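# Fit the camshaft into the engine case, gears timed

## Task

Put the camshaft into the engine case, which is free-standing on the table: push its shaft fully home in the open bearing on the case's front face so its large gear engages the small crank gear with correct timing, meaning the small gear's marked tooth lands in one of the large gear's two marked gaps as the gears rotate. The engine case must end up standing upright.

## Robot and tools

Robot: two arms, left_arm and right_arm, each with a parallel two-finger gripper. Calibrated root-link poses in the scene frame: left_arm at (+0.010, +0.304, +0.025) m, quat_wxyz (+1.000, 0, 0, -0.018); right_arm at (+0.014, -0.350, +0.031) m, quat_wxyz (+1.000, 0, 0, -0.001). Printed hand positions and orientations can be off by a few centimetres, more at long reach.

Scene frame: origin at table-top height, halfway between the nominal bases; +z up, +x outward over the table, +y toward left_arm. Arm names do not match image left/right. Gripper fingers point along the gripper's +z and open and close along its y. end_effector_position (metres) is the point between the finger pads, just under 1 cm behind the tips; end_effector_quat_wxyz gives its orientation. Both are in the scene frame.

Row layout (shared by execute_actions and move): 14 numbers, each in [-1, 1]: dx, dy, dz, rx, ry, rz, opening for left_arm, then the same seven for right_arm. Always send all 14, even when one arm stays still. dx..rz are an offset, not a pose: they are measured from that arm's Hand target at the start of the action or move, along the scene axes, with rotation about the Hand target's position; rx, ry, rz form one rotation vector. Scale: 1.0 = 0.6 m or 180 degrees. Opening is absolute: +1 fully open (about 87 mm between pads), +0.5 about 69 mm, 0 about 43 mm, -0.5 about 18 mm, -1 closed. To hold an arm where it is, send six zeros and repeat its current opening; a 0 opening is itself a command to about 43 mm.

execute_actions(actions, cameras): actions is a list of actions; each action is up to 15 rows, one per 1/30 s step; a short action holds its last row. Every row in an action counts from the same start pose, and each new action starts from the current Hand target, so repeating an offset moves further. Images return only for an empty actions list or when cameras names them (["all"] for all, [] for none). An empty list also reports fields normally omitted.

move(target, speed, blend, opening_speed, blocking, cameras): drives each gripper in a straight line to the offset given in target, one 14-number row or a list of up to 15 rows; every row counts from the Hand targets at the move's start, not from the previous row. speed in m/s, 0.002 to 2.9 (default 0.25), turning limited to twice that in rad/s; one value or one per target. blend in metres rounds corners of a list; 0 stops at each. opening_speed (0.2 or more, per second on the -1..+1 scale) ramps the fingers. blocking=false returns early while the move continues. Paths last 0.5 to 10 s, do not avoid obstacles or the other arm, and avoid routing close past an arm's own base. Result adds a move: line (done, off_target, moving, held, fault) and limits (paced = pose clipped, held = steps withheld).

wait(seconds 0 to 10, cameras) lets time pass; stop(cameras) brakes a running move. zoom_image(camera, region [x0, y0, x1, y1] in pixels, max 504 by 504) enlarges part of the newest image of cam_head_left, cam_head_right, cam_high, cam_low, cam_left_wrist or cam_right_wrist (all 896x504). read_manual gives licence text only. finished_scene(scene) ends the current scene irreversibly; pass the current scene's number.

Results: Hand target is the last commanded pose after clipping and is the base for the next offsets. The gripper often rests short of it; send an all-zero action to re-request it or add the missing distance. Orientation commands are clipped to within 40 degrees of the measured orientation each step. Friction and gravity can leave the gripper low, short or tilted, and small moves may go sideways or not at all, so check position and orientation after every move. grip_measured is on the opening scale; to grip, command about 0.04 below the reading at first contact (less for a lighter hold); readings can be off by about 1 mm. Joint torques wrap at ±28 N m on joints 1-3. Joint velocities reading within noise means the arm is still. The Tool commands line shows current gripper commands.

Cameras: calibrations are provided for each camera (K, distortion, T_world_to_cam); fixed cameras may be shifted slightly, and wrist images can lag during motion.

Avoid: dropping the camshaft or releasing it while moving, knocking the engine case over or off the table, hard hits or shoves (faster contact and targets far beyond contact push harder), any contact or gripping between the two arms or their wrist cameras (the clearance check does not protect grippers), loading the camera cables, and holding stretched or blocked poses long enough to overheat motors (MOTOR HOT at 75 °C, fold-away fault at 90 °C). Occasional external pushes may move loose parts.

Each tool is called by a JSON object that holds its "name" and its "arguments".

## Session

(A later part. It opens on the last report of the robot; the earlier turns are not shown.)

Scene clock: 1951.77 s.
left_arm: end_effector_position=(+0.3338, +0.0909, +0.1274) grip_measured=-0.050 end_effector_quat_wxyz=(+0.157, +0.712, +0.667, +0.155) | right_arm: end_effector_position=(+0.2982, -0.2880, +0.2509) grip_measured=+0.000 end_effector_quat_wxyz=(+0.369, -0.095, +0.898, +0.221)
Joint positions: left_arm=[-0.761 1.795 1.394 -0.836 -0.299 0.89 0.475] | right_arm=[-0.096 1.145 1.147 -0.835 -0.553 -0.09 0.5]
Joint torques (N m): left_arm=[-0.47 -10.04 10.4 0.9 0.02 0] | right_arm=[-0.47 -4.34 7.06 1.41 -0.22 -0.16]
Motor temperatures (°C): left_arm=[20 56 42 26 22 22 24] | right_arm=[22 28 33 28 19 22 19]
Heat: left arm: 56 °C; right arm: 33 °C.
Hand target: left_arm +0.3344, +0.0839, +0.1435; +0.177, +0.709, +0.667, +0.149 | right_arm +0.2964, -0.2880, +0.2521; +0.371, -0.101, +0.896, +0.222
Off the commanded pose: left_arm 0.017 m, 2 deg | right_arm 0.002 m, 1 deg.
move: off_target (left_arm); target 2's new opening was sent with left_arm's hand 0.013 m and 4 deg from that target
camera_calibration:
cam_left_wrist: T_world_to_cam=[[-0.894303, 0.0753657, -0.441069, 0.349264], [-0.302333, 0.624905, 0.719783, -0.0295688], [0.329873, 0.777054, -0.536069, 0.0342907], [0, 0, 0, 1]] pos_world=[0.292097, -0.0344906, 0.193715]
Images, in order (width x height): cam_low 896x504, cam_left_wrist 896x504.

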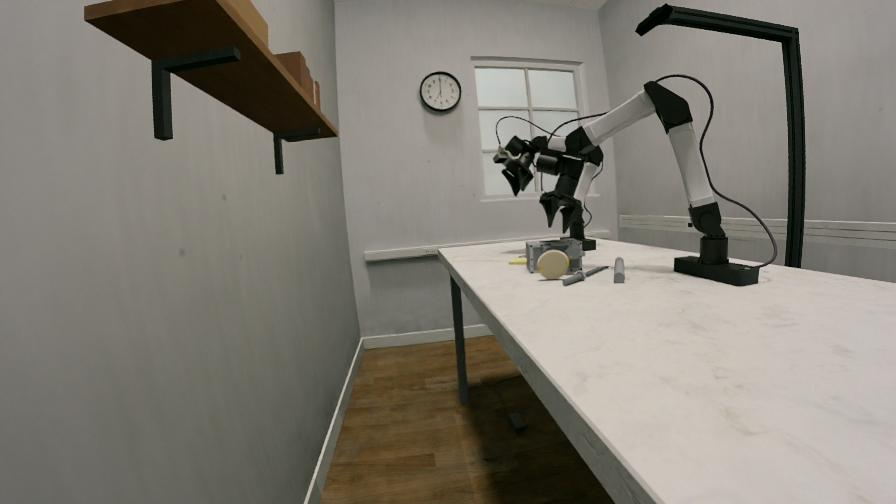

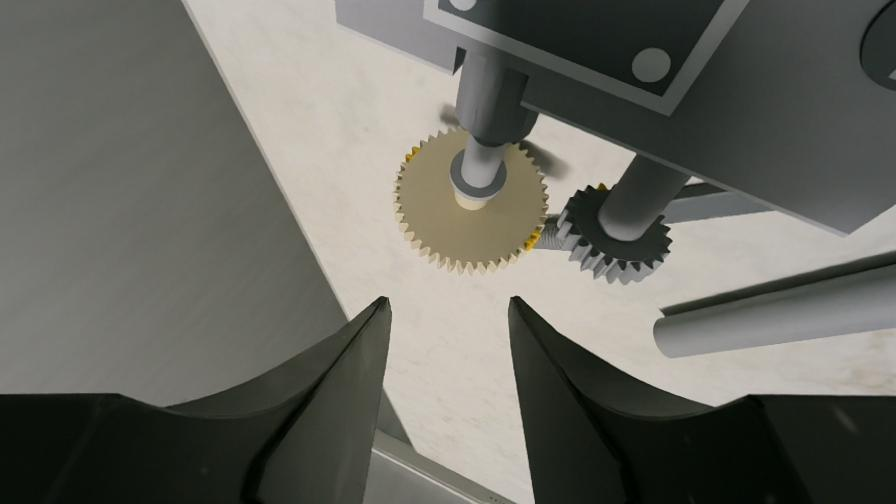

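{"name": "move", "arguments": {"target": [0.05,0.05,0.004,0,0.21,0,-0.05,0,0,0,0,0,0,0], "speed": 0.2, "cameras": ["cam_left_wrist"]}}

Scene clock: 1960.43 s.
left_arm: end_effector_position=(+0.3629, +0.1167, +0.1434) grip_measured=-0.050 end_effector_quat_wxyz=(-0.001, +0.719, +0.692, -0.061) | right_arm: end_effector_position=(+0.2982, -0.2880, +0.2509) grip_measured=+0.000 end_effector_quat_wxyz=(+0.369, -0.095, +0.898, +0.221)
Joint positions: left_arm=[-0.492 2.222 2.168 -1.553 0.118 1.084 0.475] | right_arm=[-0.096 1.145 1.147 -0.835 -0.553 -0.09 0.5]
Joint torques (N m): left_arm=[0.32 -9.4 9.43 0.12 0.33 0.14] | right_arm=[-0.5 -4.34 7.1 1.41 -0.25 -0.15]
Motor temperatures (°C): left_arm=[20 55 42 26 22 22 24] | right_arm=[22 28 33 28 19 22 19]
Heat: left arm: 55 °C; right arm: 33 °C.
Hand target: left_arm +0.3643, +0.1138, +0.1457; -0.049, +0.719, +0.688, -0.089 | right_arm +0.2964, -0.2880, +0.2521; +0.371, -0.101, +0.896, +0.222
Off the commanded pose: left_arm 0.004 m, 6 deg | right_arm 0.002 m, 1 deg.
joint sent to its limit (left arm) — joint 4 (wrist pitch), lower limit. The joint targets are off in orientation, not in position.
move: off_target (left_arm)
camera_calibration:
cam_left_wrist: T_world_to_cam=[[-0.995815, 0.0558185, 0.0723719, 0.345885], [0.0910361, 0.676056, 0.731205, -0.198816], [-0.00811271, 0.734733, -0.678308, 0.161144], [0, 0, 0, 1]] pos_world=[0.363844, -0.0032936, 0.229648]
Images, in order (width x height): cam_left_wrist 896x504.

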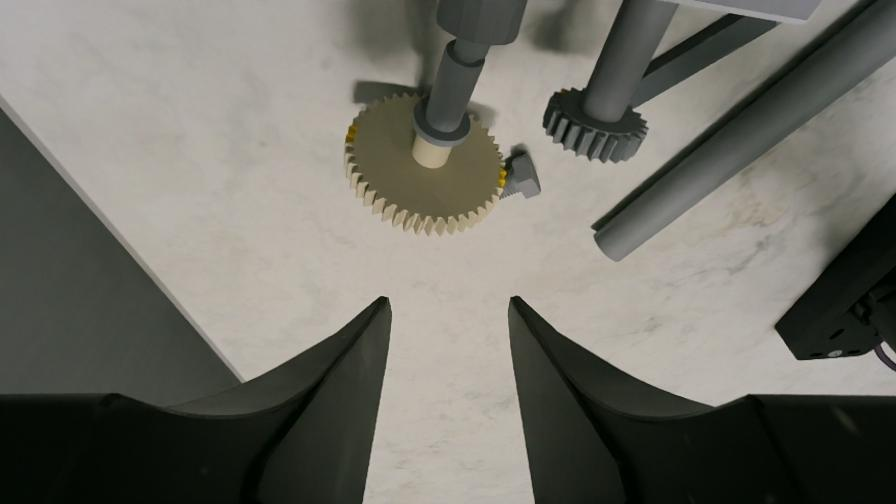

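{"name": "move", "arguments": {"target": [[0.003,0.004,-0.16,0,0,0,-0.05,0,0,0,0,0,0,0],[0.003,0.03,-0.162,0,0,0,-0.05,0,0,0,0,0,0,0],[0.003,0.03,-0.162,0,0,0,-1,0,0,0,0,0,0,0]], "speed": 0.1, "cameras": ["cam_left_wrist"]}}

Scene clock: 1968.47 s.
left_arm: end_effector_position=(+0.3653, +0.1318, +0.0423) grip_measured=-0.964 end_effector_quat_wxyz=(-0.058, +0.716, +0.690, -0.089) | right_arm: end_effector_position=(+0.2982, -0.2880, +0.2509) grip_measured=+0.000 end_effector_quat_wxyz=(+0.369, -0.095, +0.898, +0.221)
Joint positions: left_arm=[-0.451 2.348 1.957 -1.348 0.133 1.134 0.018] | right_arm=[-0.096 1.145 1.147 -0.835 -0.553 -0.09 0.5]
Joint torques (N m): left_arm=[0.39 -13.24 5.6 0.09 0.21 0.15] | right_arm=[-0.51 -4.31 7.12 1.41 -0.23 -0.16]
Motor temperatures (°C): left_arm=[20 55 41 26 22 22 23] | right_arm=[22 28 33 28 19 22 19]
Heat: left arm: 55 °C; right arm: 33 °C.
Hand target: left_arm +0.3661, +0.1317, +0.0485; -0.048, +0.719, +0.688, -0.089 | right_arm +0.2964, -0.2880, +0.2521; +0.371, -0.101, +0.896, +0.222
Off the commanded pose: left_arm 0.006 m, 1 deg | right_arm 0.002 m, 1 deg.
move: done
camera_calibration:
cam_left_wrist: T_world_to_cam=[[-0.979471, 0.0562021, 0.193593, 0.343574], [0.183843, 0.643001, 0.743473, -0.165393], [-0.0826958, 0.763801, -0.640133, 0.103418], [0, 0, 0, 1]] pos_world=[0.375479, 0.00804735, 0.122652]
Images, in order (width x height): cam_left_wrist 896x504.

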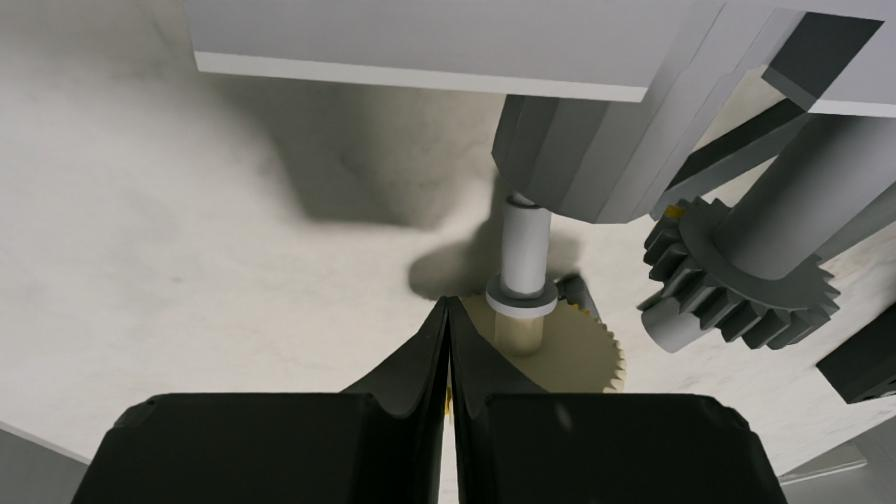

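{"name": "move", "arguments": {"target": [[0,0,0.01,0,0,0,-0.05,0,0,0,0,0,0,0],[0,-0.014,0.16,0,0,0,-0.05,0,0,0,0,0,0,0]], "speed": 0.1, "cameras": ["cam_left_wrist","cam_low"]}}

{"name": "zoom_image", "arguments": {"camera": "cam_low", "region": [510, 220, 590, 290]}}

Scene clock: 1976.07 s.
left_arm: end_effector_position=(+0.3656, +0.1261, +0.1290) grip_measured=-0.050 end_effector_quat_wxyz=(-0.017, +0.720, +0.690, -0.075) | right_arm: end_effector_position=(+0.2982, -0.2880, +0.2509) grip_measured=+0.000 end_effector_quat_wxyz=(+0.369, -0.095, +0.898, +0.221)
Joint positions: left_arm=[-0.463 2.251 2.154 -1.553 0.133 1.121 0.475] | right_arm=[-0.096 1.145 1.147 -0.835 -0.553 -0.09 0.5]
Joint torques (N m): left_arm=[-0.5 -12.67 8.96 0.05 0.16 0.02] | right_arm=[-0.5 -4.25 7.1 1.4 -0.24 -0.16]
Motor temperatures (°C): left_arm=[20 59 40 25 22 22 23] | right_arm=[22 28 33 28 19 22 19]
Heat: left arm: 59 °C; right arm: 33 °C.
Hand target: left_arm +0.3660, +0.1233, +0.1446; -0.049, +0.719, +0.688, -0.089 | right_arm +0.2964, -0.2880, +0.2521; +0.371, -0.101, +0.896, +0.222
Off the commanded pose: left_arm 0.016 m, 4 deg | right_arm 0.002 m, 1 deg.
joint sent to its limit (left arm) — joint 4 (wrist pitch), lower limit. The joint targets are off in orientation, not in position.
move: off_target (left_arm)
camera_calibration:
cam_left_wrist: T_world_to_cam=[[-0.991491, 0.0614655, 0.114746, 0.341354], [0.126093, 0.672428, 0.729343, -0.207018], [-0.0323293, 0.737606, -0.674457, 0.152556], [0, 0, 0, 1]] pos_world=[0.369486, 0.00569697, 0.21471]
Images, in order (width x height): cam_low 896x504, cam_left_wrist 896x504.

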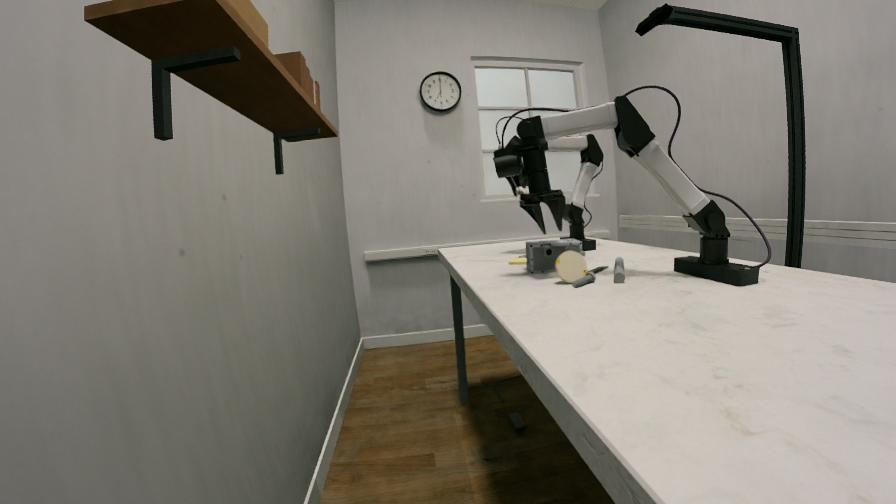

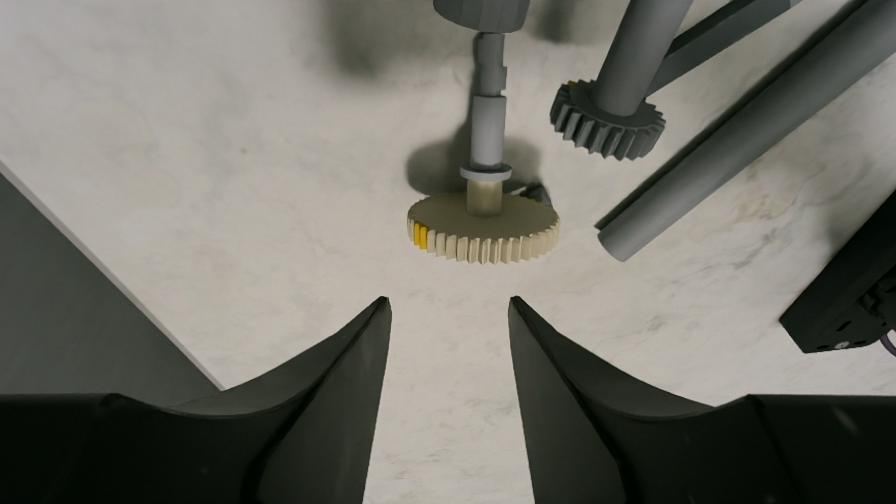

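Scaled by 6.300.

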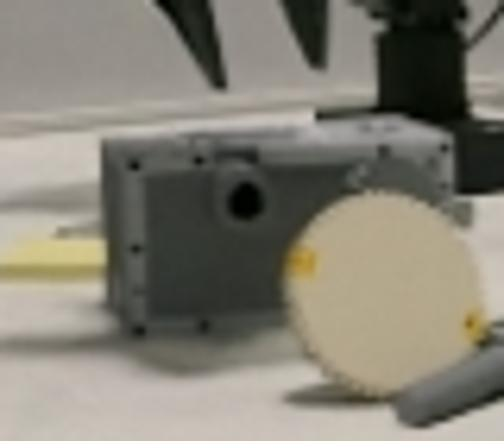

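{"name": "move", "arguments": {"target": [-0.047,0.065,0.0,0,0,0,-0.05,0,0,0,0,0,0,0], "speed": 0.1, "cameras": ["cam_left_wrist"]}}

Scene clock: 1985.27 s.
left_arm: end_effector_position=(+0.3415, +0.1587, +0.1352) grip_measured=-0.050 end_effector_quat_wxyz=(-0.042, +0.716, +0.691, -0.086) | right_arm: end_effector_position=(+0.2982, -0.2880, +0.2509) grip_measured=+0.000 end_effector_quat_wxyz=(+0.369, -0.095, +0.898, +0.221)
Joint positions: left_arm=[-0.417 2.139 1.988 -1.558 0.133 1.163 0.475] | right_arm=[-0.096 1.145 1.147 -0.835 -0.553 -0.09 0.5]
Joint torques (N m): left_arm=[0.46 -12.7 5.48 -0.02 0.14 0.17] | right_arm=[-0.49 -4.37 7.09 1.4 -0.23 -0.15]
Motor temperatures (°C): left_arm=[20 61 40 25 22 22 23] | right_arm=[22 28 33 28 19 22 19]
Heat: left arm: 61 °C; right arm: 33 °C.
Hand target: left_arm +0.3379, +0.1623, +0.1445; -0.049, +0.719, +0.688, -0.089 | right_arm +0.2964, -0.2880, +0.2521; +0.371, -0.101, +0.896, +0.222
Off the commanded pose: left_arm 0.011 m, 1 deg | right_arm 0.002 m, 1 deg.
joint sent to its limit (left arm) — joint 4 (wrist pitch), lower limit. The joint targets still meet the commanded pose.
move: off_target (left_arm)
camera_calibration:
cam_left_wrist: T_world_to_cam=[[-0.984758, 0.0550129, 0.165, 0.30672], [0.160047, 0.657999, 0.735814, -0.240589], [-0.0680906, 0.751007, -0.656774, 0.139626], [0, 0, 0, 1]] pos_world=[0.350058, 0.0365737, 0.218123]
Images, in order (width x height): cam_left_wrist 896x504.

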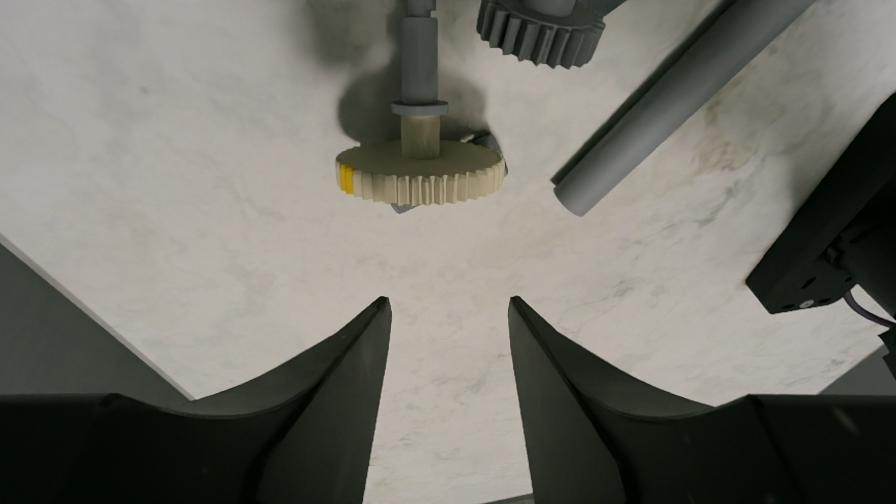

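{"name": "move", "arguments": {"target": [[0.003,0.003,-0.1,0,0,0,-0.05,0,0,0,0,0,0,0],[0.005,0.006,-0.186,0,0,0,-0.05,0,0,0,0,0,0,0]], "speed": 0.1, "cameras": ["cam_left_wrist"]}}

Scene clock: 1993.10 s.
left_arm: end_effector_position=(+0.3387, +0.1632, +0.0746) grip_measured=-0.050 end_effector_quat_wxyz=(-0.032, +0.720, +0.688, -0.080) | right_arm: end_effector_position=(+0.2982, -0.2880, +0.2509) grip_measured=+0.000 end_effector_quat_wxyz=(+0.369, -0.095, +0.898, +0.221)
Joint positions: left_arm=[-0.413 2.104 1.698 -1.281 0.128 1.176 0.475] | right_arm=[-0.096 1.145 1.147 -0.835 -0.553 -0.09 0.5]
Joint torques (N m): left_arm=[1.13 -3.86 0.92 1.06 0.2 0.21] | right_arm=[-0.49 -4.31 7.09 1.41 -0.23 -0.15]
Motor temperatures (°C): left_arm=[20 62 39 25 22 22 23] | right_arm=[22 28 33 28 19 22 19]
Heat: left arm: 62 °C; right arm: 33 °C.
Hand target: left_arm +0.3409, +0.1659, +0.0328; -0.049, +0.719, +0.688, -0.089 | right_arm +0.2964, -0.2880, +0.2521; +0.371, -0.101, +0.896, +0.222
Off the commanded pose: left_arm 0.042 m, 2 deg | right_arm 0.002 m, 1 deg.
move: off_target (left_arm)
camera_calibration:
cam_left_wrist: T_world_to_cam=[[-0.987619, 0.0647418, 0.142886, 0.314712], [0.149683, 0.661458, 0.734894, -0.195485], [-0.0469348, 0.747183, -0.662959, 0.0901451], [0, 0, 0, 1]] pos_world=[0.344308, 0.0415754, 0.158455]
Images, in order (width x height): cam_left_wrist 896x504.

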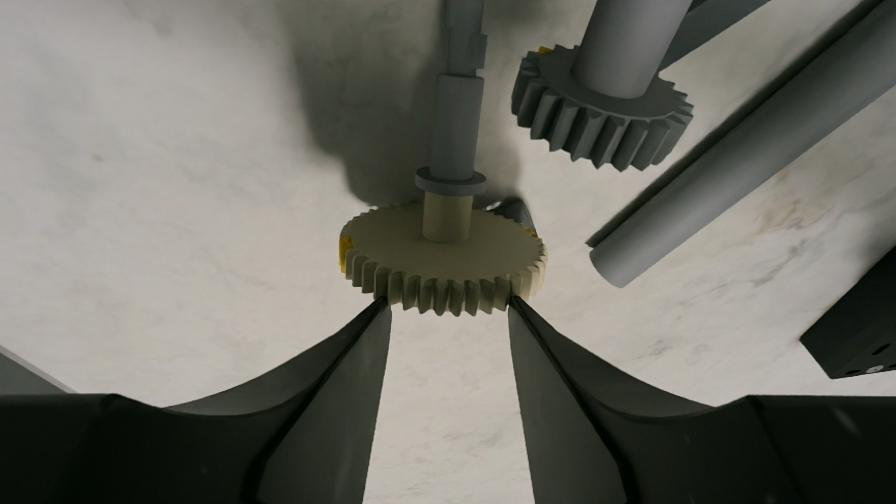

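{"name": "move", "arguments": {"target": [[0.0,0,0.09,0,0,0,-0.05,0,0,0,0,0,0,0],[0.004,-0.042,0.09,0,0,0,-0.05,0,0,0,0,0,0,0],[0.004,-0.042,-0.004,0,0,0,-0.05,0,0,0,0,0,0,0]], "speed": 0.1, "cameras": ["cam_left_wrist"]}}

Scene clock: 1998.53 s.
left_arm: end_effector_position=(+0.3432, +0.1427, +0.0371) grip_measured=-0.050 end_effector_quat_wxyz=(-0.051, +0.721, +0.686, -0.084) | right_arm: end_effector_position=(+0.2982, -0.2880, +0.2509) grip_measured=+0.000 end_effector_quat_wxyz=(+0.369, -0.095, +0.898, +0.221)
Joint positions: left_arm=[-0.455 2.228 1.735 -1.229 0.128 1.139 0.475] | right_arm=[-0.096 1.145 1.147 -0.835 -0.553 -0.09 0.5]
Joint torques (N m): left_arm=[0.27 -9.55 5.55 0.27 0.26 0.05] | right_arm=[-0.54 -4.31 7.09 1.41 -0.23 -0.14]
Motor temperatures (°C): left_arm=[20 60 38 25 22 22 23] | right_arm=[22 28 33 28 19 22 19]
Heat: left arm: 60 °C; right arm: 33 °C.
Hand target: left_arm +0.3433, +0.1408, +0.0305; -0.049, +0.719, +0.688, -0.089 | right_arm +0.2964, -0.2880, +0.2521; +0.371, -0.101, +0.896, +0.222
Off the commanded pose: left_arm 0.007 m, 1 deg | right_arm 0.002 m, 1 deg.
move: done
camera_calibration:
cam_left_wrist: T_world_to_cam=[[-0.982126, 0.0671521, 0.175838, 0.322408], [0.177244, 0.644358, 0.7439, -0.162403], [-0.0633478, 0.76177, -0.644743, 0.0836875], [0, 0, 0, 1]] pos_world=[0.350732, 0.0192446, 0.118077]
Images, in order (width x height): cam_left_wrist 896x504.

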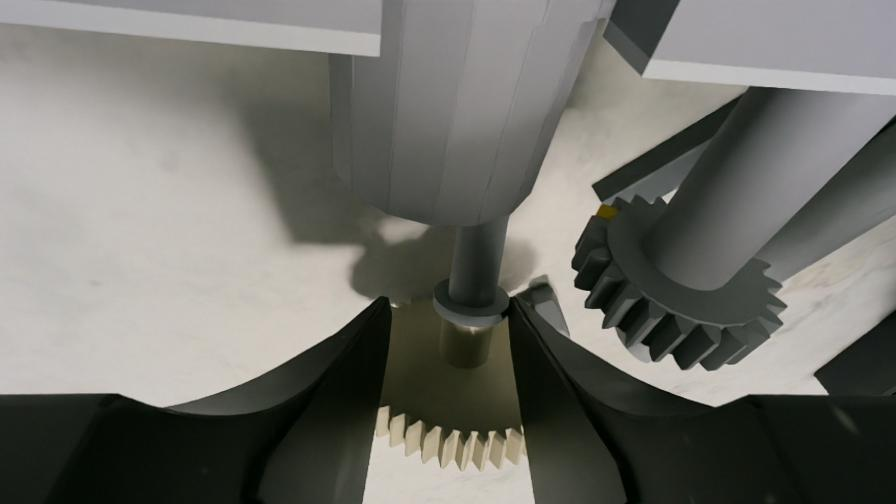

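{"name": "move", "arguments": {"target": [[-0.006,0.02,0.0,0,0,0,-0.05,0,0,0,0,0,0,0],[-0.006,0.02,0,0,0,0,-1,0,0,0,0,0,0,0],[-0.006,0.015,0.07,0,0,0,-1,0,0,0,0,0,0,0]], "speed": 0.08, "cameras": ["cam_left_wrist","cam_low"]}}

{"name": "zoom_image", "arguments": {"camera": "cam_low", "region": [510, 220, 590, 290]}}

Scene clock: 2004.80 s.
left_arm: end_effector_position=(+0.3351, +0.1527, +0.0538) grip_measured=-0.339 end_effector_quat_wxyz=(-0.067, +0.716, +0.688, -0.093) | right_arm: end_effector_position=(+0.2982, -0.2880, +0.2509) grip_measured=+0.000 end_effector_quat_wxyz=(+0.369, -0.095, +0.898, +0.221)
Joint positions: left_arm=[-0.44 2.203 1.754 -1.31 0.132 1.149 0.33] | right_arm=[-0.096 1.145 1.147 -0.835 -0.553 -0.09 0.5]
Joint torques (N m): left_arm=[0.21 -13.09 9.31 -0.25 0.2 0.1] | right_arm=[-0.5 -4.3 7.1 1.41 -0.23 -0.15]
Motor temperatures (°C): left_arm=[20 59 38 25 22 22 23] | right_arm=[22 28 33 28 19 22 19]
Heat: left arm: 59 °C; right arm: 33 °C.
Hand target: left_arm +0.3398, +0.1497, +0.0725; -0.048, +0.719, +0.688, -0.089 | right_arm +0.2964, -0.2880, +0.2521; +0.371, -0.101, +0.896, +0.222
Off the commanded pose: left_arm 0.019 m, 2 deg | right_arm 0.002 m, 1 deg.
move: off_target (left_arm)
camera_calibration:
cam_left_wrist: T_world_to_cam=[[-0.975714, 0.0587452, 0.211026, 0.308045], [0.199387, 0.637105, 0.744541, -0.186119], [-0.0907078, 0.768535, -0.633345, 0.0938729], [0, 0, 0, 1]] pos_world=[0.346188, 0.0283364, 0.133021]
Images, in order (width x height): cam_low 896x504, cam_left_wrist 896x504.

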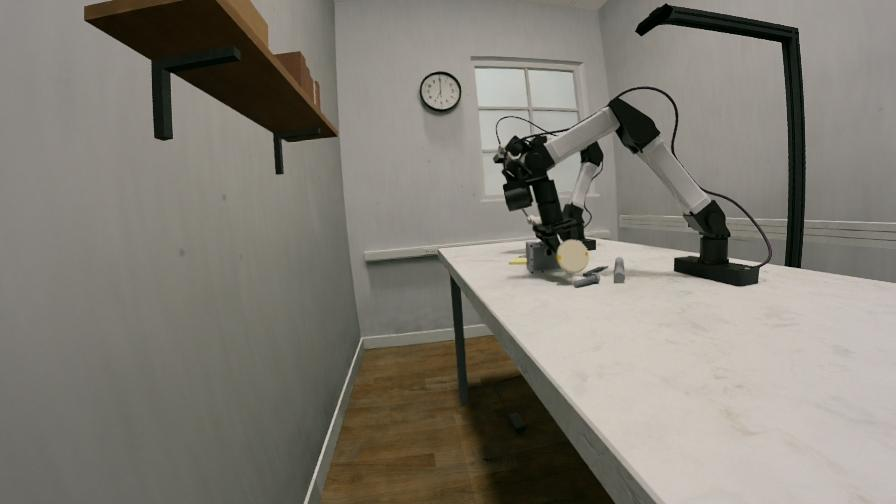

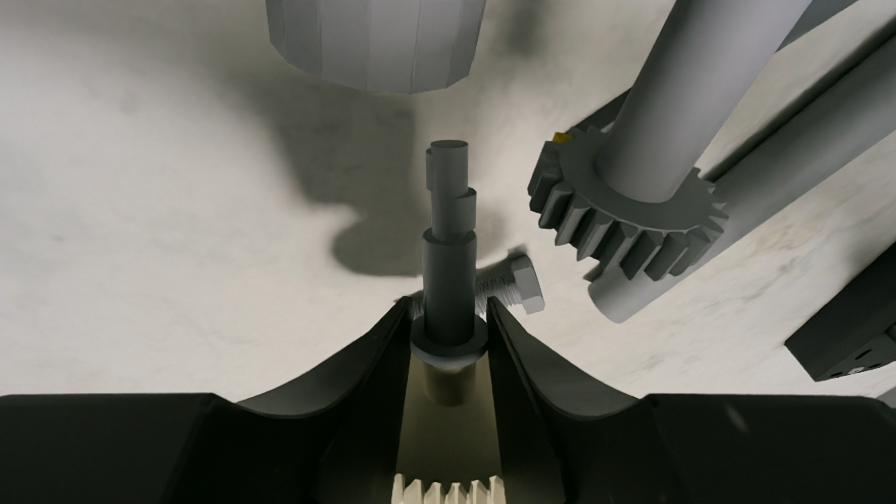

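Scaled by 6.300.

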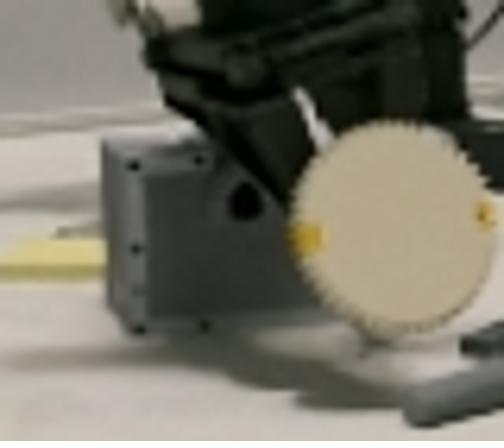

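{"name": "move", "arguments": {"target": [[0.02,0.03,0.03,0,-0.08,-0.02,-1,0,0,0,0,0,0,0],[0.042,0.006,0.02,0,-0.172,-0.06,-1,0,0,0,0,0,0,0]], "speed": 0.12, "cameras": ["cam_left_wrist","cam_low"]}}

{"name": "zoom_image", "arguments": {"camera": "cam_low", "region": [510, 220, 590, 290]}}

Scene clock: 2019.43 s.
left_arm: end_effector_position=(+0.3593, +0.1543, +0.0720) grip_measured=-0.339 end_effector_quat_wxyz=(+0.110, +0.777, +0.613, +0.090) | right_arm: end_effector_position=(+0.2982, -0.2880, +0.2509) grip_measured=+0.000 end_effector_quat_wxyz=(+0.369, -0.095, +0.898, +0.221)
Joint positions: left_arm=[-0.516 1.818 1.242 -0.725 -0.093 1.266 0.33] | right_arm=[-0.096 1.145 1.147 -0.835 -0.553 -0.09 0.5]
Joint torques (N m): left_arm=[-0.42 -10.86 6.37 1.13 -0.2 0.15] | right_arm=[-0.54 -4.37 7.17 1.41 -0.24 -0.16]
Motor temperatures (°C): left_arm=[20 61 37 25 22 22 24] | right_arm=[22 28 33 28 19 22 19]
Heat: left arm: 61 °C; right arm: 33 °C.
Hand target: left_arm +0.3650, +0.1534, +0.0846; +0.129, +0.777, +0.606, +0.111 | right_arm +0.2964, -0.2880, +0.2521; +0.371, -0.101, +0.896, +0.222
Off the commanded pose: left_arm 0.014 m, 3 deg | right_arm 0.002 m, 1 deg.
move: off_target (left_arm)
camera_calibration:
cam_left_wrist: T_world_to_cam=[[-0.925897, 0.237189, -0.294035, 0.318611], [-0.0768188, 0.643858, 0.761279, -0.108548], [0.369884, 0.727453, -0.577925, -0.0567801], [0, 0, 0, 1]] pos_world=[0.307664, 0.0356232, 0.143503]
Images, in order (width x height): cam_low 896x504, cam_left_wrist 896x504.

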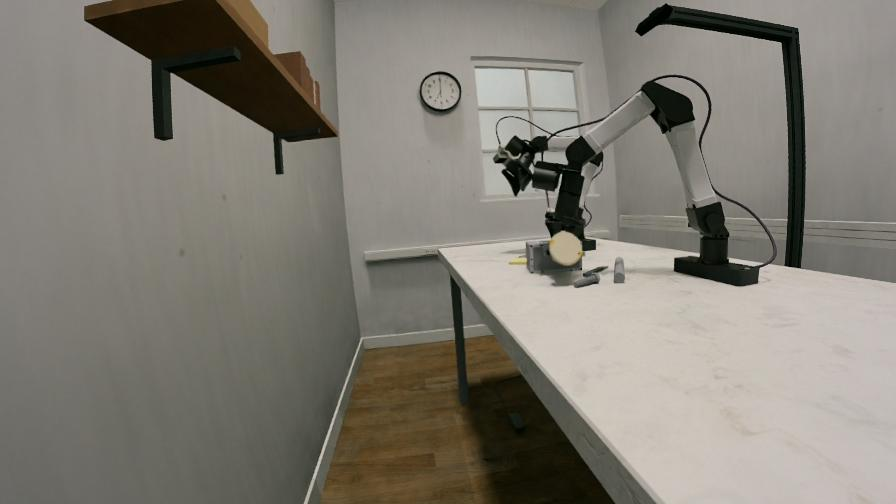

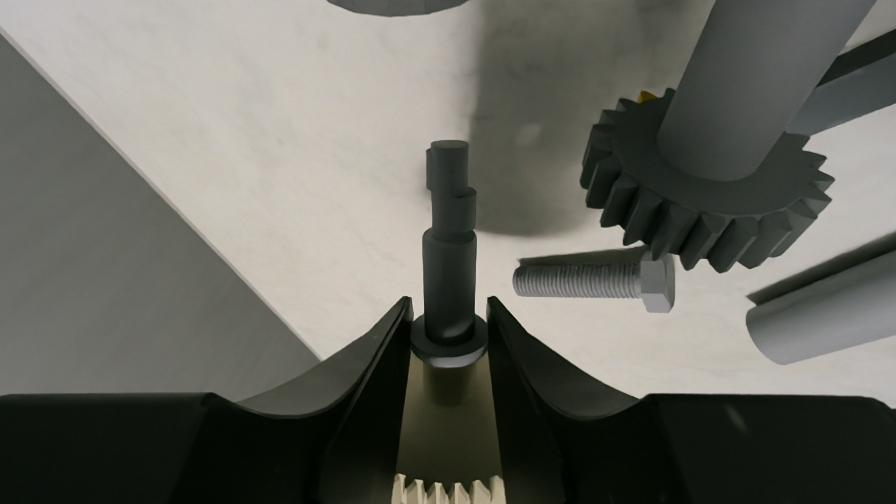

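Scaled by 6.300.

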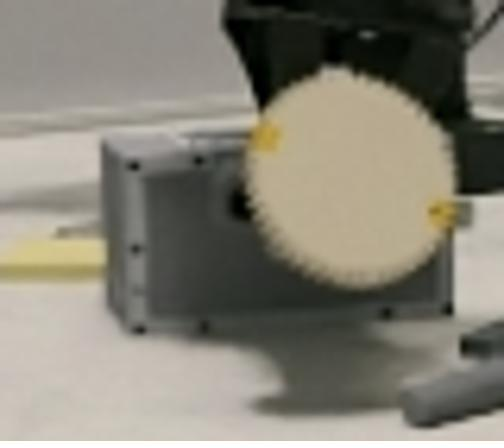

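{"name": "move", "arguments": {"target": [0.01,-0.02,-0.002,0,0,0.005,-1,0,0,0,0,0,0,0], "speed": 0.08, "cameras": ["cam_left_wrist","cam_low"]}}

{"name": "zoom_image", "arguments": {"camera": "cam_low", "region": [510, 220, 590, 290]}}

Scene clock: 2031.70 s.
left_arm: end_effector_position=(+0.3573, +0.1473, +0.0727) grip_measured=-0.339 end_effector_quat_wxyz=(+0.111, +0.777, +0.613, +0.093) | right_arm: end_effector_position=(+0.2982, -0.2880, +0.2509) grip_measured=+0.000 end_effector_quat_wxyz=(+0.369, -0.095, +0.898, +0.221)
Joint positions: left_arm=[-0.539 1.821 1.248 -0.724 -0.104 1.246 0.33] | right_arm=[-0.096 1.145 1.147 -0.835 -0.553 -0.09 0.5]
Joint torques (N m): left_arm=[-0.29 -7.36 10.73 1 -0.21 0] | right_arm=[-0.51 -4.36 7.12 1.39 -0.23 -0.14]
Motor temperatures (°C): left_arm=[20 59 37 26 22 22 24] | right_arm=[22 28 33 28 19 22 19]
Heat: left arm: 59 °C; right arm: 33 °C.
Hand target: left_arm +0.3710, +0.1414, +0.0834; +0.128, +0.772, +0.612, +0.112 | right_arm +0.2964, -0.2880, +0.2521; +0.371, -0.101, +0.896, +0.222
Off the commanded pose: left_arm 0.018 m, 3 deg | right_arm 0.002 m, 1 deg.
move: off_target (left_arm)
camera_calibration:
cam_left_wrist: T_world_to_cam=[[-0.923983, 0.237971, -0.299374, 0.318253], [-0.0815083, 0.642287, 0.762118, -0.102874], [0.373646, 0.728586, -0.574066, -0.0524037], [0, 0, 0, 1]] pos_world=[0.305255, 0.0285205, 0.143596]
Images, in order (width x height): cam_low 896x504, cam_left_wrist 896x504.

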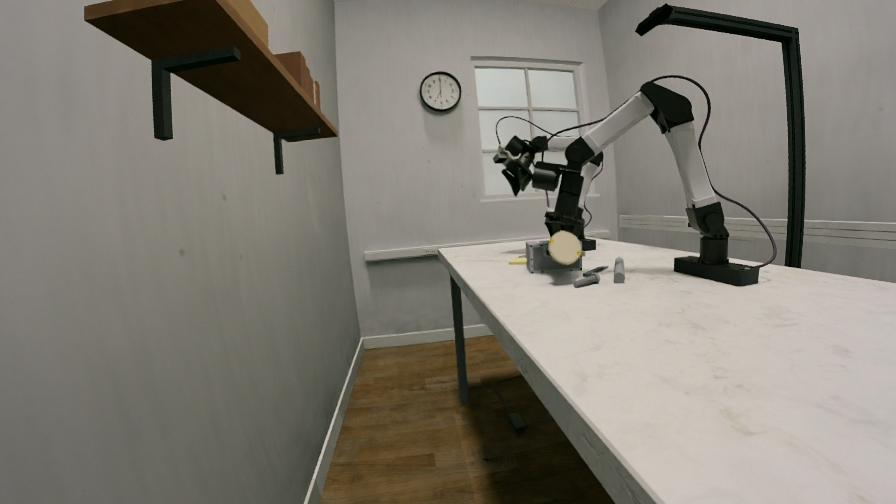

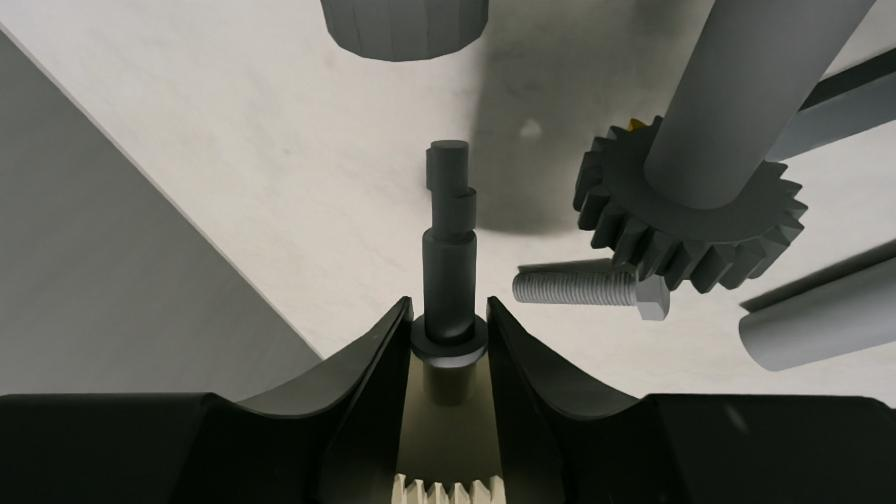

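Scaled by 6.300.

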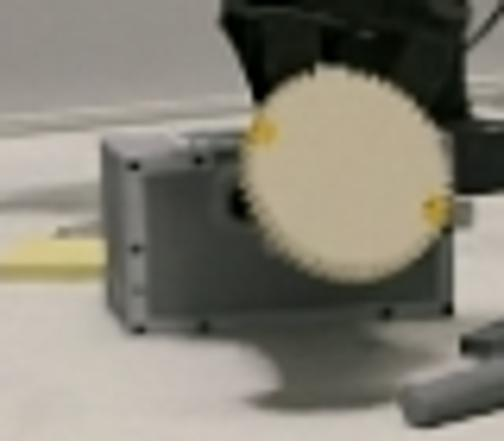

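{"name": "move", "arguments": {"target": [0.02,-0.016,-0.004,0,0,0,-1,0,0,0,0,0,0,0], "speed": 0.08, "cameras": ["cam_left_wrist","cam_low"]}}

{"name": "zoom_image", "arguments": {"camera": "cam_low", "region": [510, 220, 590, 290]}}

Scene clock: 2036.43 s.
left_arm: end_effector_position=(+0.3717, +0.1382, +0.0704) grip_measured=-0.339 end_effector_quat_wxyz=(+0.114, +0.775, +0.614, +0.095) | right_arm: end_effector_position=(+0.2982, -0.2880, +0.2509) grip_measured=+0.000 end_effector_quat_wxyz=(+0.369, -0.095, +0.898, +0.221)
Joint positions: left_arm=[-0.539 1.881 1.314 -0.724 -0.105 1.241 0.33] | right_arm=[-0.096 1.145 1.147 -0.835 -0.553 -0.09 0.5]
Joint torques (N m): left_arm=[-0.66 -7.87 10.86 0.95 -0.19 0.03] | right_arm=[-0.51 -4.31 7.1 1.41 -0.24 -0.14]
Motor temperatures (°C): left_arm=[20 58 38 26 22 22 24] | right_arm=[22 28 33 28 19 22 19]
Heat: left arm: 58 °C; right arm: 33 °C.
Hand target: left_arm +0.3830, +0.1318, +0.0809; +0.128, +0.772, +0.612, +0.112 | right_arm +0.2964, -0.2880, +0.2521; +0.371, -0.101, +0.896, +0.222
Off the commanded pose: left_arm 0.017 m, 3 deg | right_arm 0.002 m, 1 deg.
move: off_target (left_arm)
camera_calibration:
cam_left_wrist: T_world_to_cam=[[-0.923097, 0.232759, -0.306128, 0.333819], [-0.0892088, 0.644717, 0.759198, -0.0914238], [0.374076, 0.728123, -0.574372, -0.0525745], [0, 0, 0, 1]] pos_world=[0.319659, 0.0195238, 0.141403]
Images, in order (width x height): cam_low 896x504, cam_left_wrist 896x504.

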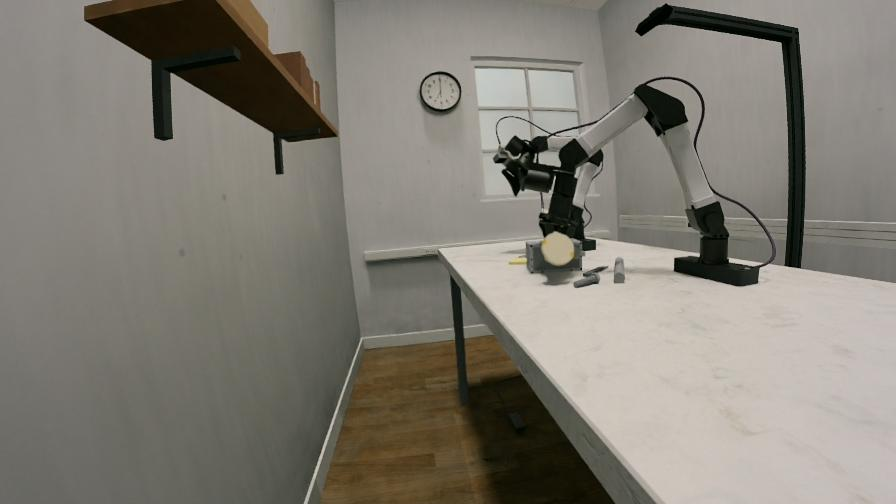

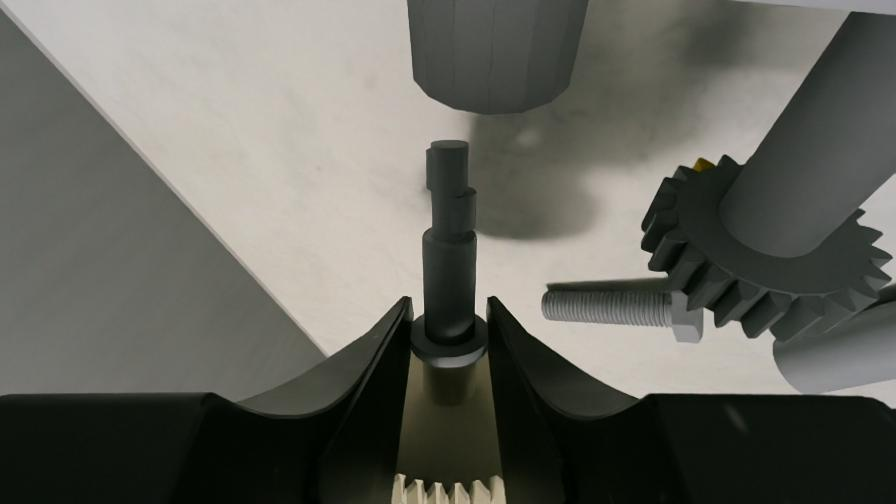

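Scaled by 6.300.

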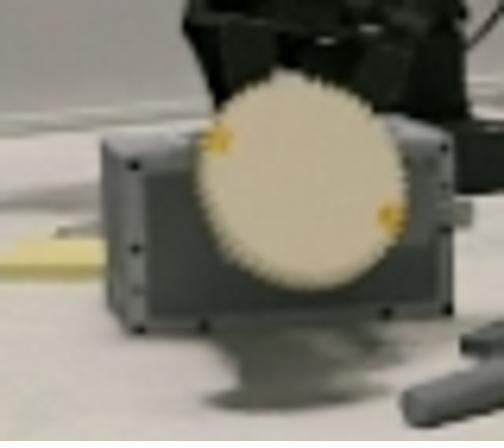

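{"name": "move", "arguments": {"target": [-0.026,-0.004,0.0,0,0,0,-1,0,0,0,0,0,0,0], "speed": 0.08, "cameras": ["cam_left_wrist"]}}

Scene clock: 2040.77 s.
left_arm: end_effector_position=(+0.3655, +0.1276, +0.0705) grip_measured=-0.339 end_effector_quat_wxyz=(+0.116, +0.776, +0.612, +0.095) | right_arm: end_effector_position=(+0.2982, -0.2880, +0.2509) grip_measured=+0.000 end_effector_quat_wxyz=(+0.369, -0.095, +0.898, +0.221)
Joint positions: left_arm=[-0.573 1.881 1.314 -0.724 -0.114 1.214 0.33] | right_arm=[-0.096 1.145 1.147 -0.835 -0.553 -0.09 0.5]
Joint torques (N m): left_arm=[-0.31 -11.17 6.02 1.03 -0.21 0.02] | right_arm=[-0.51 -4.31 7.08 1.4 -0.23 -0.15]
Motor temperatures (°C): left_arm=[20 57 39 26 22 22 24] | right_arm=[22 28 33 28 19 22 19]
Heat: left arm: 57 °C; right arm: 33 °C.
Hand target: left_arm +0.3674, +0.1294, +0.0809; +0.128, +0.772, +0.612, +0.112 | right_arm +0.2964, -0.2880, +0.2521; +0.371, -0.101, +0.896, +0.222
Off the commanded pose: left_arm 0.011 m, 2 deg | right_arm 0.002 m, 1 deg.
move: off_target (left_arm)
camera_calibration:
cam_left_wrist: T_world_to_cam=[[-0.921026, 0.237029, -0.309076, 0.329623], [-0.0882002, 0.645988, 0.758235, -0.0857463], [0.379383, 0.725615, -0.574065, -0.044054], [0, 0, 0, 1]] pos_world=[0.312742, 0.00922696, 0.141605]
Images, in order (width x height): cam_left_wrist 896x504.

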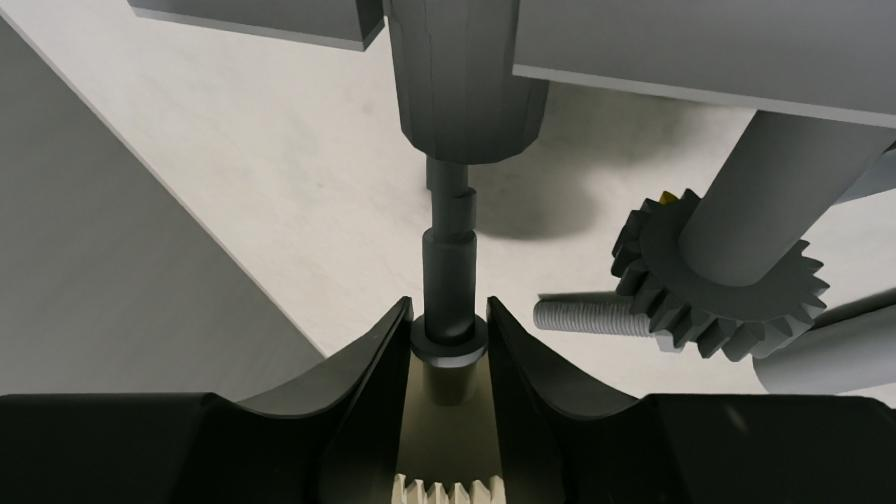

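{"name": "move", "arguments": {"target": [[-0.015,-0.003,0.0,0,0,0,-1,0,0,0,0,0,0,0],[-0.015,-0.036,0.0,0,0,0,-1,0,0,0,0,0,0,0]], "speed": 0.05, "cameras": ["cam_left_wrist","cam_low"]}}

{"name": "zoom_image", "arguments": {"camera": "cam_low", "region": [510, 220, 590, 290]}}

Scene clock: 2046.83 s.
left_arm: end_effector_position=(+0.3485, +0.1134, +0.0717) grip_measured=-0.339 end_effector_quat_wxyz=(+0.117, +0.776, +0.613, +0.098) | right_arm: end_effector_position=(+0.2982, -0.2880, +0.2509) grip_measured=+0.000 end_effector_quat_wxyz=(+0.369, -0.095, +0.898, +0.221)
Joint positions: left_arm=[-0.636 1.861 1.292 -0.727 -0.137 1.153 0.33] | right_arm=[-0.096 1.145 1.147 -0.835 -0.553 -0.09 0.5]
Joint torques (N m): left_arm=[-0.39 -7.56 10.74 0.89 -0.19 0.03] | right_arm=[-0.51 -4.31 7.08 1.42 -0.23 -0.13]
Motor temperatures (°C): left_arm=[20 58 39 26 22 22 24] | right_arm=[22 28 33 28 19 22 19]
Heat: left arm: 58 °C; right arm: 33 °C.
Hand target: left_arm +0.3583, +0.1078, +0.0809; +0.128, +0.772, +0.612, +0.112 | right_arm +0.2964, -0.2880, +0.2521; +0.371, -0.101, +0.896, +0.222
Off the commanded pose: left_arm 0.015 m, 2 deg | right_arm 0.002 m, 1 deg.
move: off_target (left_arm)
camera_calibration:
cam_left_wrist: T_world_to_cam=[[-0.919762, 0.236377, -0.313313, 0.317625], [-0.0931994, 0.643919, 0.759396, -0.0770413], [0.381251, 0.727664, -0.570222, -0.0277515], [0, 0, 0, 1]] pos_world=[0.295539, -0.0052769, 0.142196]
Images, in order (width x height): cam_low 896x504, cam_left_wrist 896x504.

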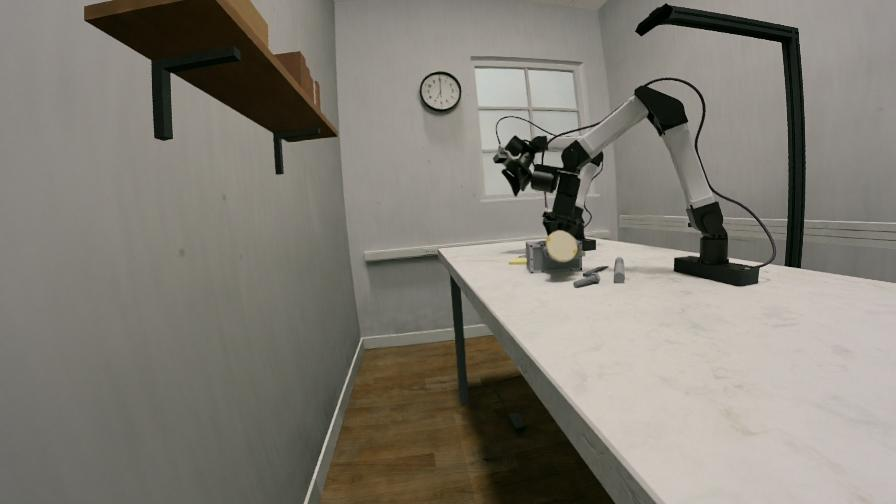

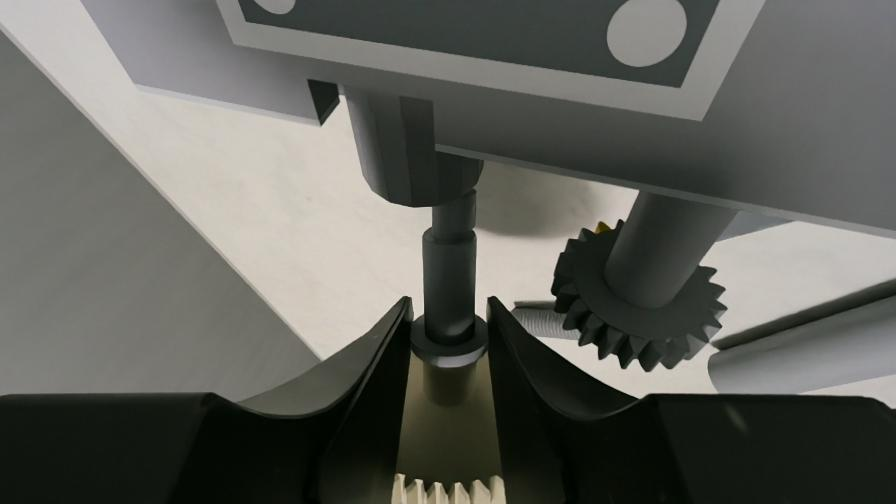

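Scaled by 6.300.

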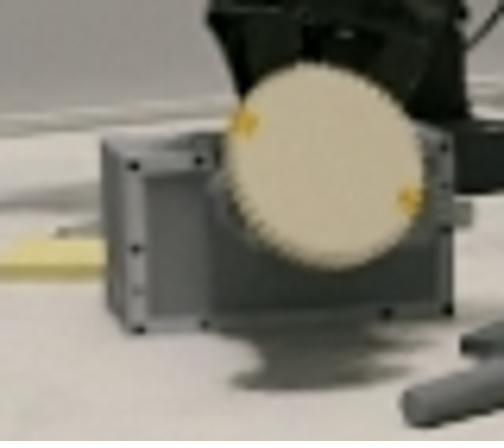

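{"name": "move", "arguments": {"target": [[0.012,0.012,-0.012,0,0,0,-1,0,0,0,0,0,0,0],[0.012,0.03,-0.016,0,0,0,-1,0,0,0,0,0,0,0]], "speed": 0.05, "cameras": ["cam_left_wrist","cam_low"]}}

{"name": "zoom_image", "arguments": {"camera": "cam_low", "region": [510, 220, 590, 290]}}

Scene clock: 2054.43 s.
left_arm: end_effector_position=(+0.3618, +0.1249, +0.0684) grip_measured=-0.339 end_effector_quat_wxyz=(+0.118, +0.772, +0.615, +0.104) | right_arm: end_effector_position=(+0.2982, -0.2880, +0.2509) grip_measured=+0.000 end_effector_quat_wxyz=(+0.369, -0.095, +0.898, +0.221)
Joint positions: left_arm=[-0.593 1.875 1.292 -0.702 -0.137 1.188 0.33] | right_arm=[-0.096 1.145 1.147 -0.835 -0.553 -0.09 0.5]
Joint torques (N m): left_arm=[0.54 -9.4 6.06 1.17 -0.05 0.21] | right_arm=[-0.53 -4.31 7.04 1.4 -0.22 -0.16]
Motor temperatures (°C): left_arm=[20 56 41 26 22 22 24] | right_arm=[22 28 33 28 19 22 19]
Heat: left arm: 56 °C; right arm: 33 °C.
Hand target: left_arm +0.3655, +0.1258, +0.0713; +0.128, +0.772, +0.612, +0.112 | right_arm +0.2964, -0.2880, +0.2521; +0.371, -0.101, +0.896, +0.222
Off the commanded pose: left_arm 0.005 m, 1 deg | right_arm 0.002 m, 1 deg.
move: done
camera_calibration:
cam_left_wrist: T_world_to_cam=[[-0.918596, 0.228706, -0.322296, 0.327222], [-0.107558, 0.640065, 0.760755, -0.0750864], [0.38028, 0.733492, -0.563362, -0.0440251], [0, 0, 0, 1]] pos_world=[0.30925, 0.00551477, 0.137783]
Images, in order (width x height): cam_low 896x504, cam_left_wrist 896x504.

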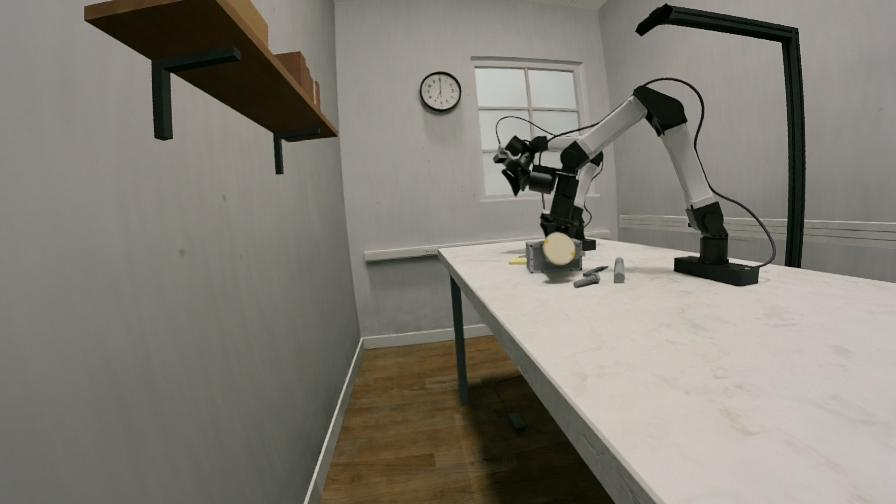

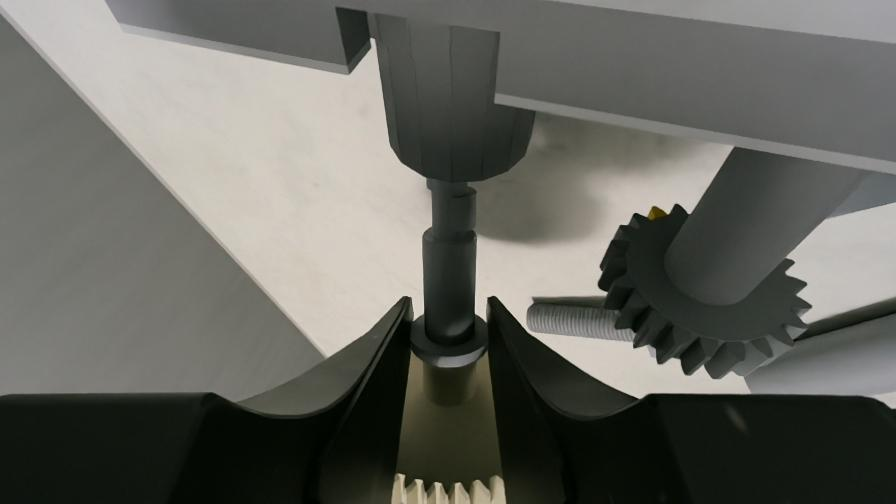

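Scaled by 6.300.

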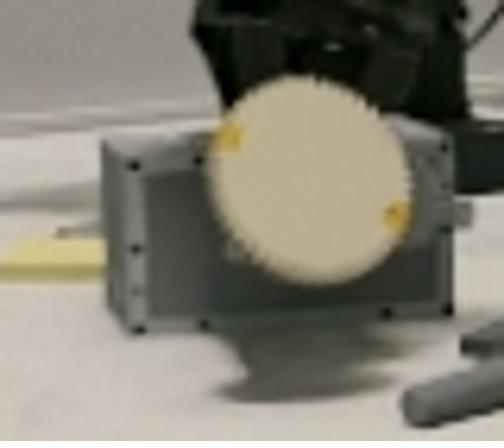

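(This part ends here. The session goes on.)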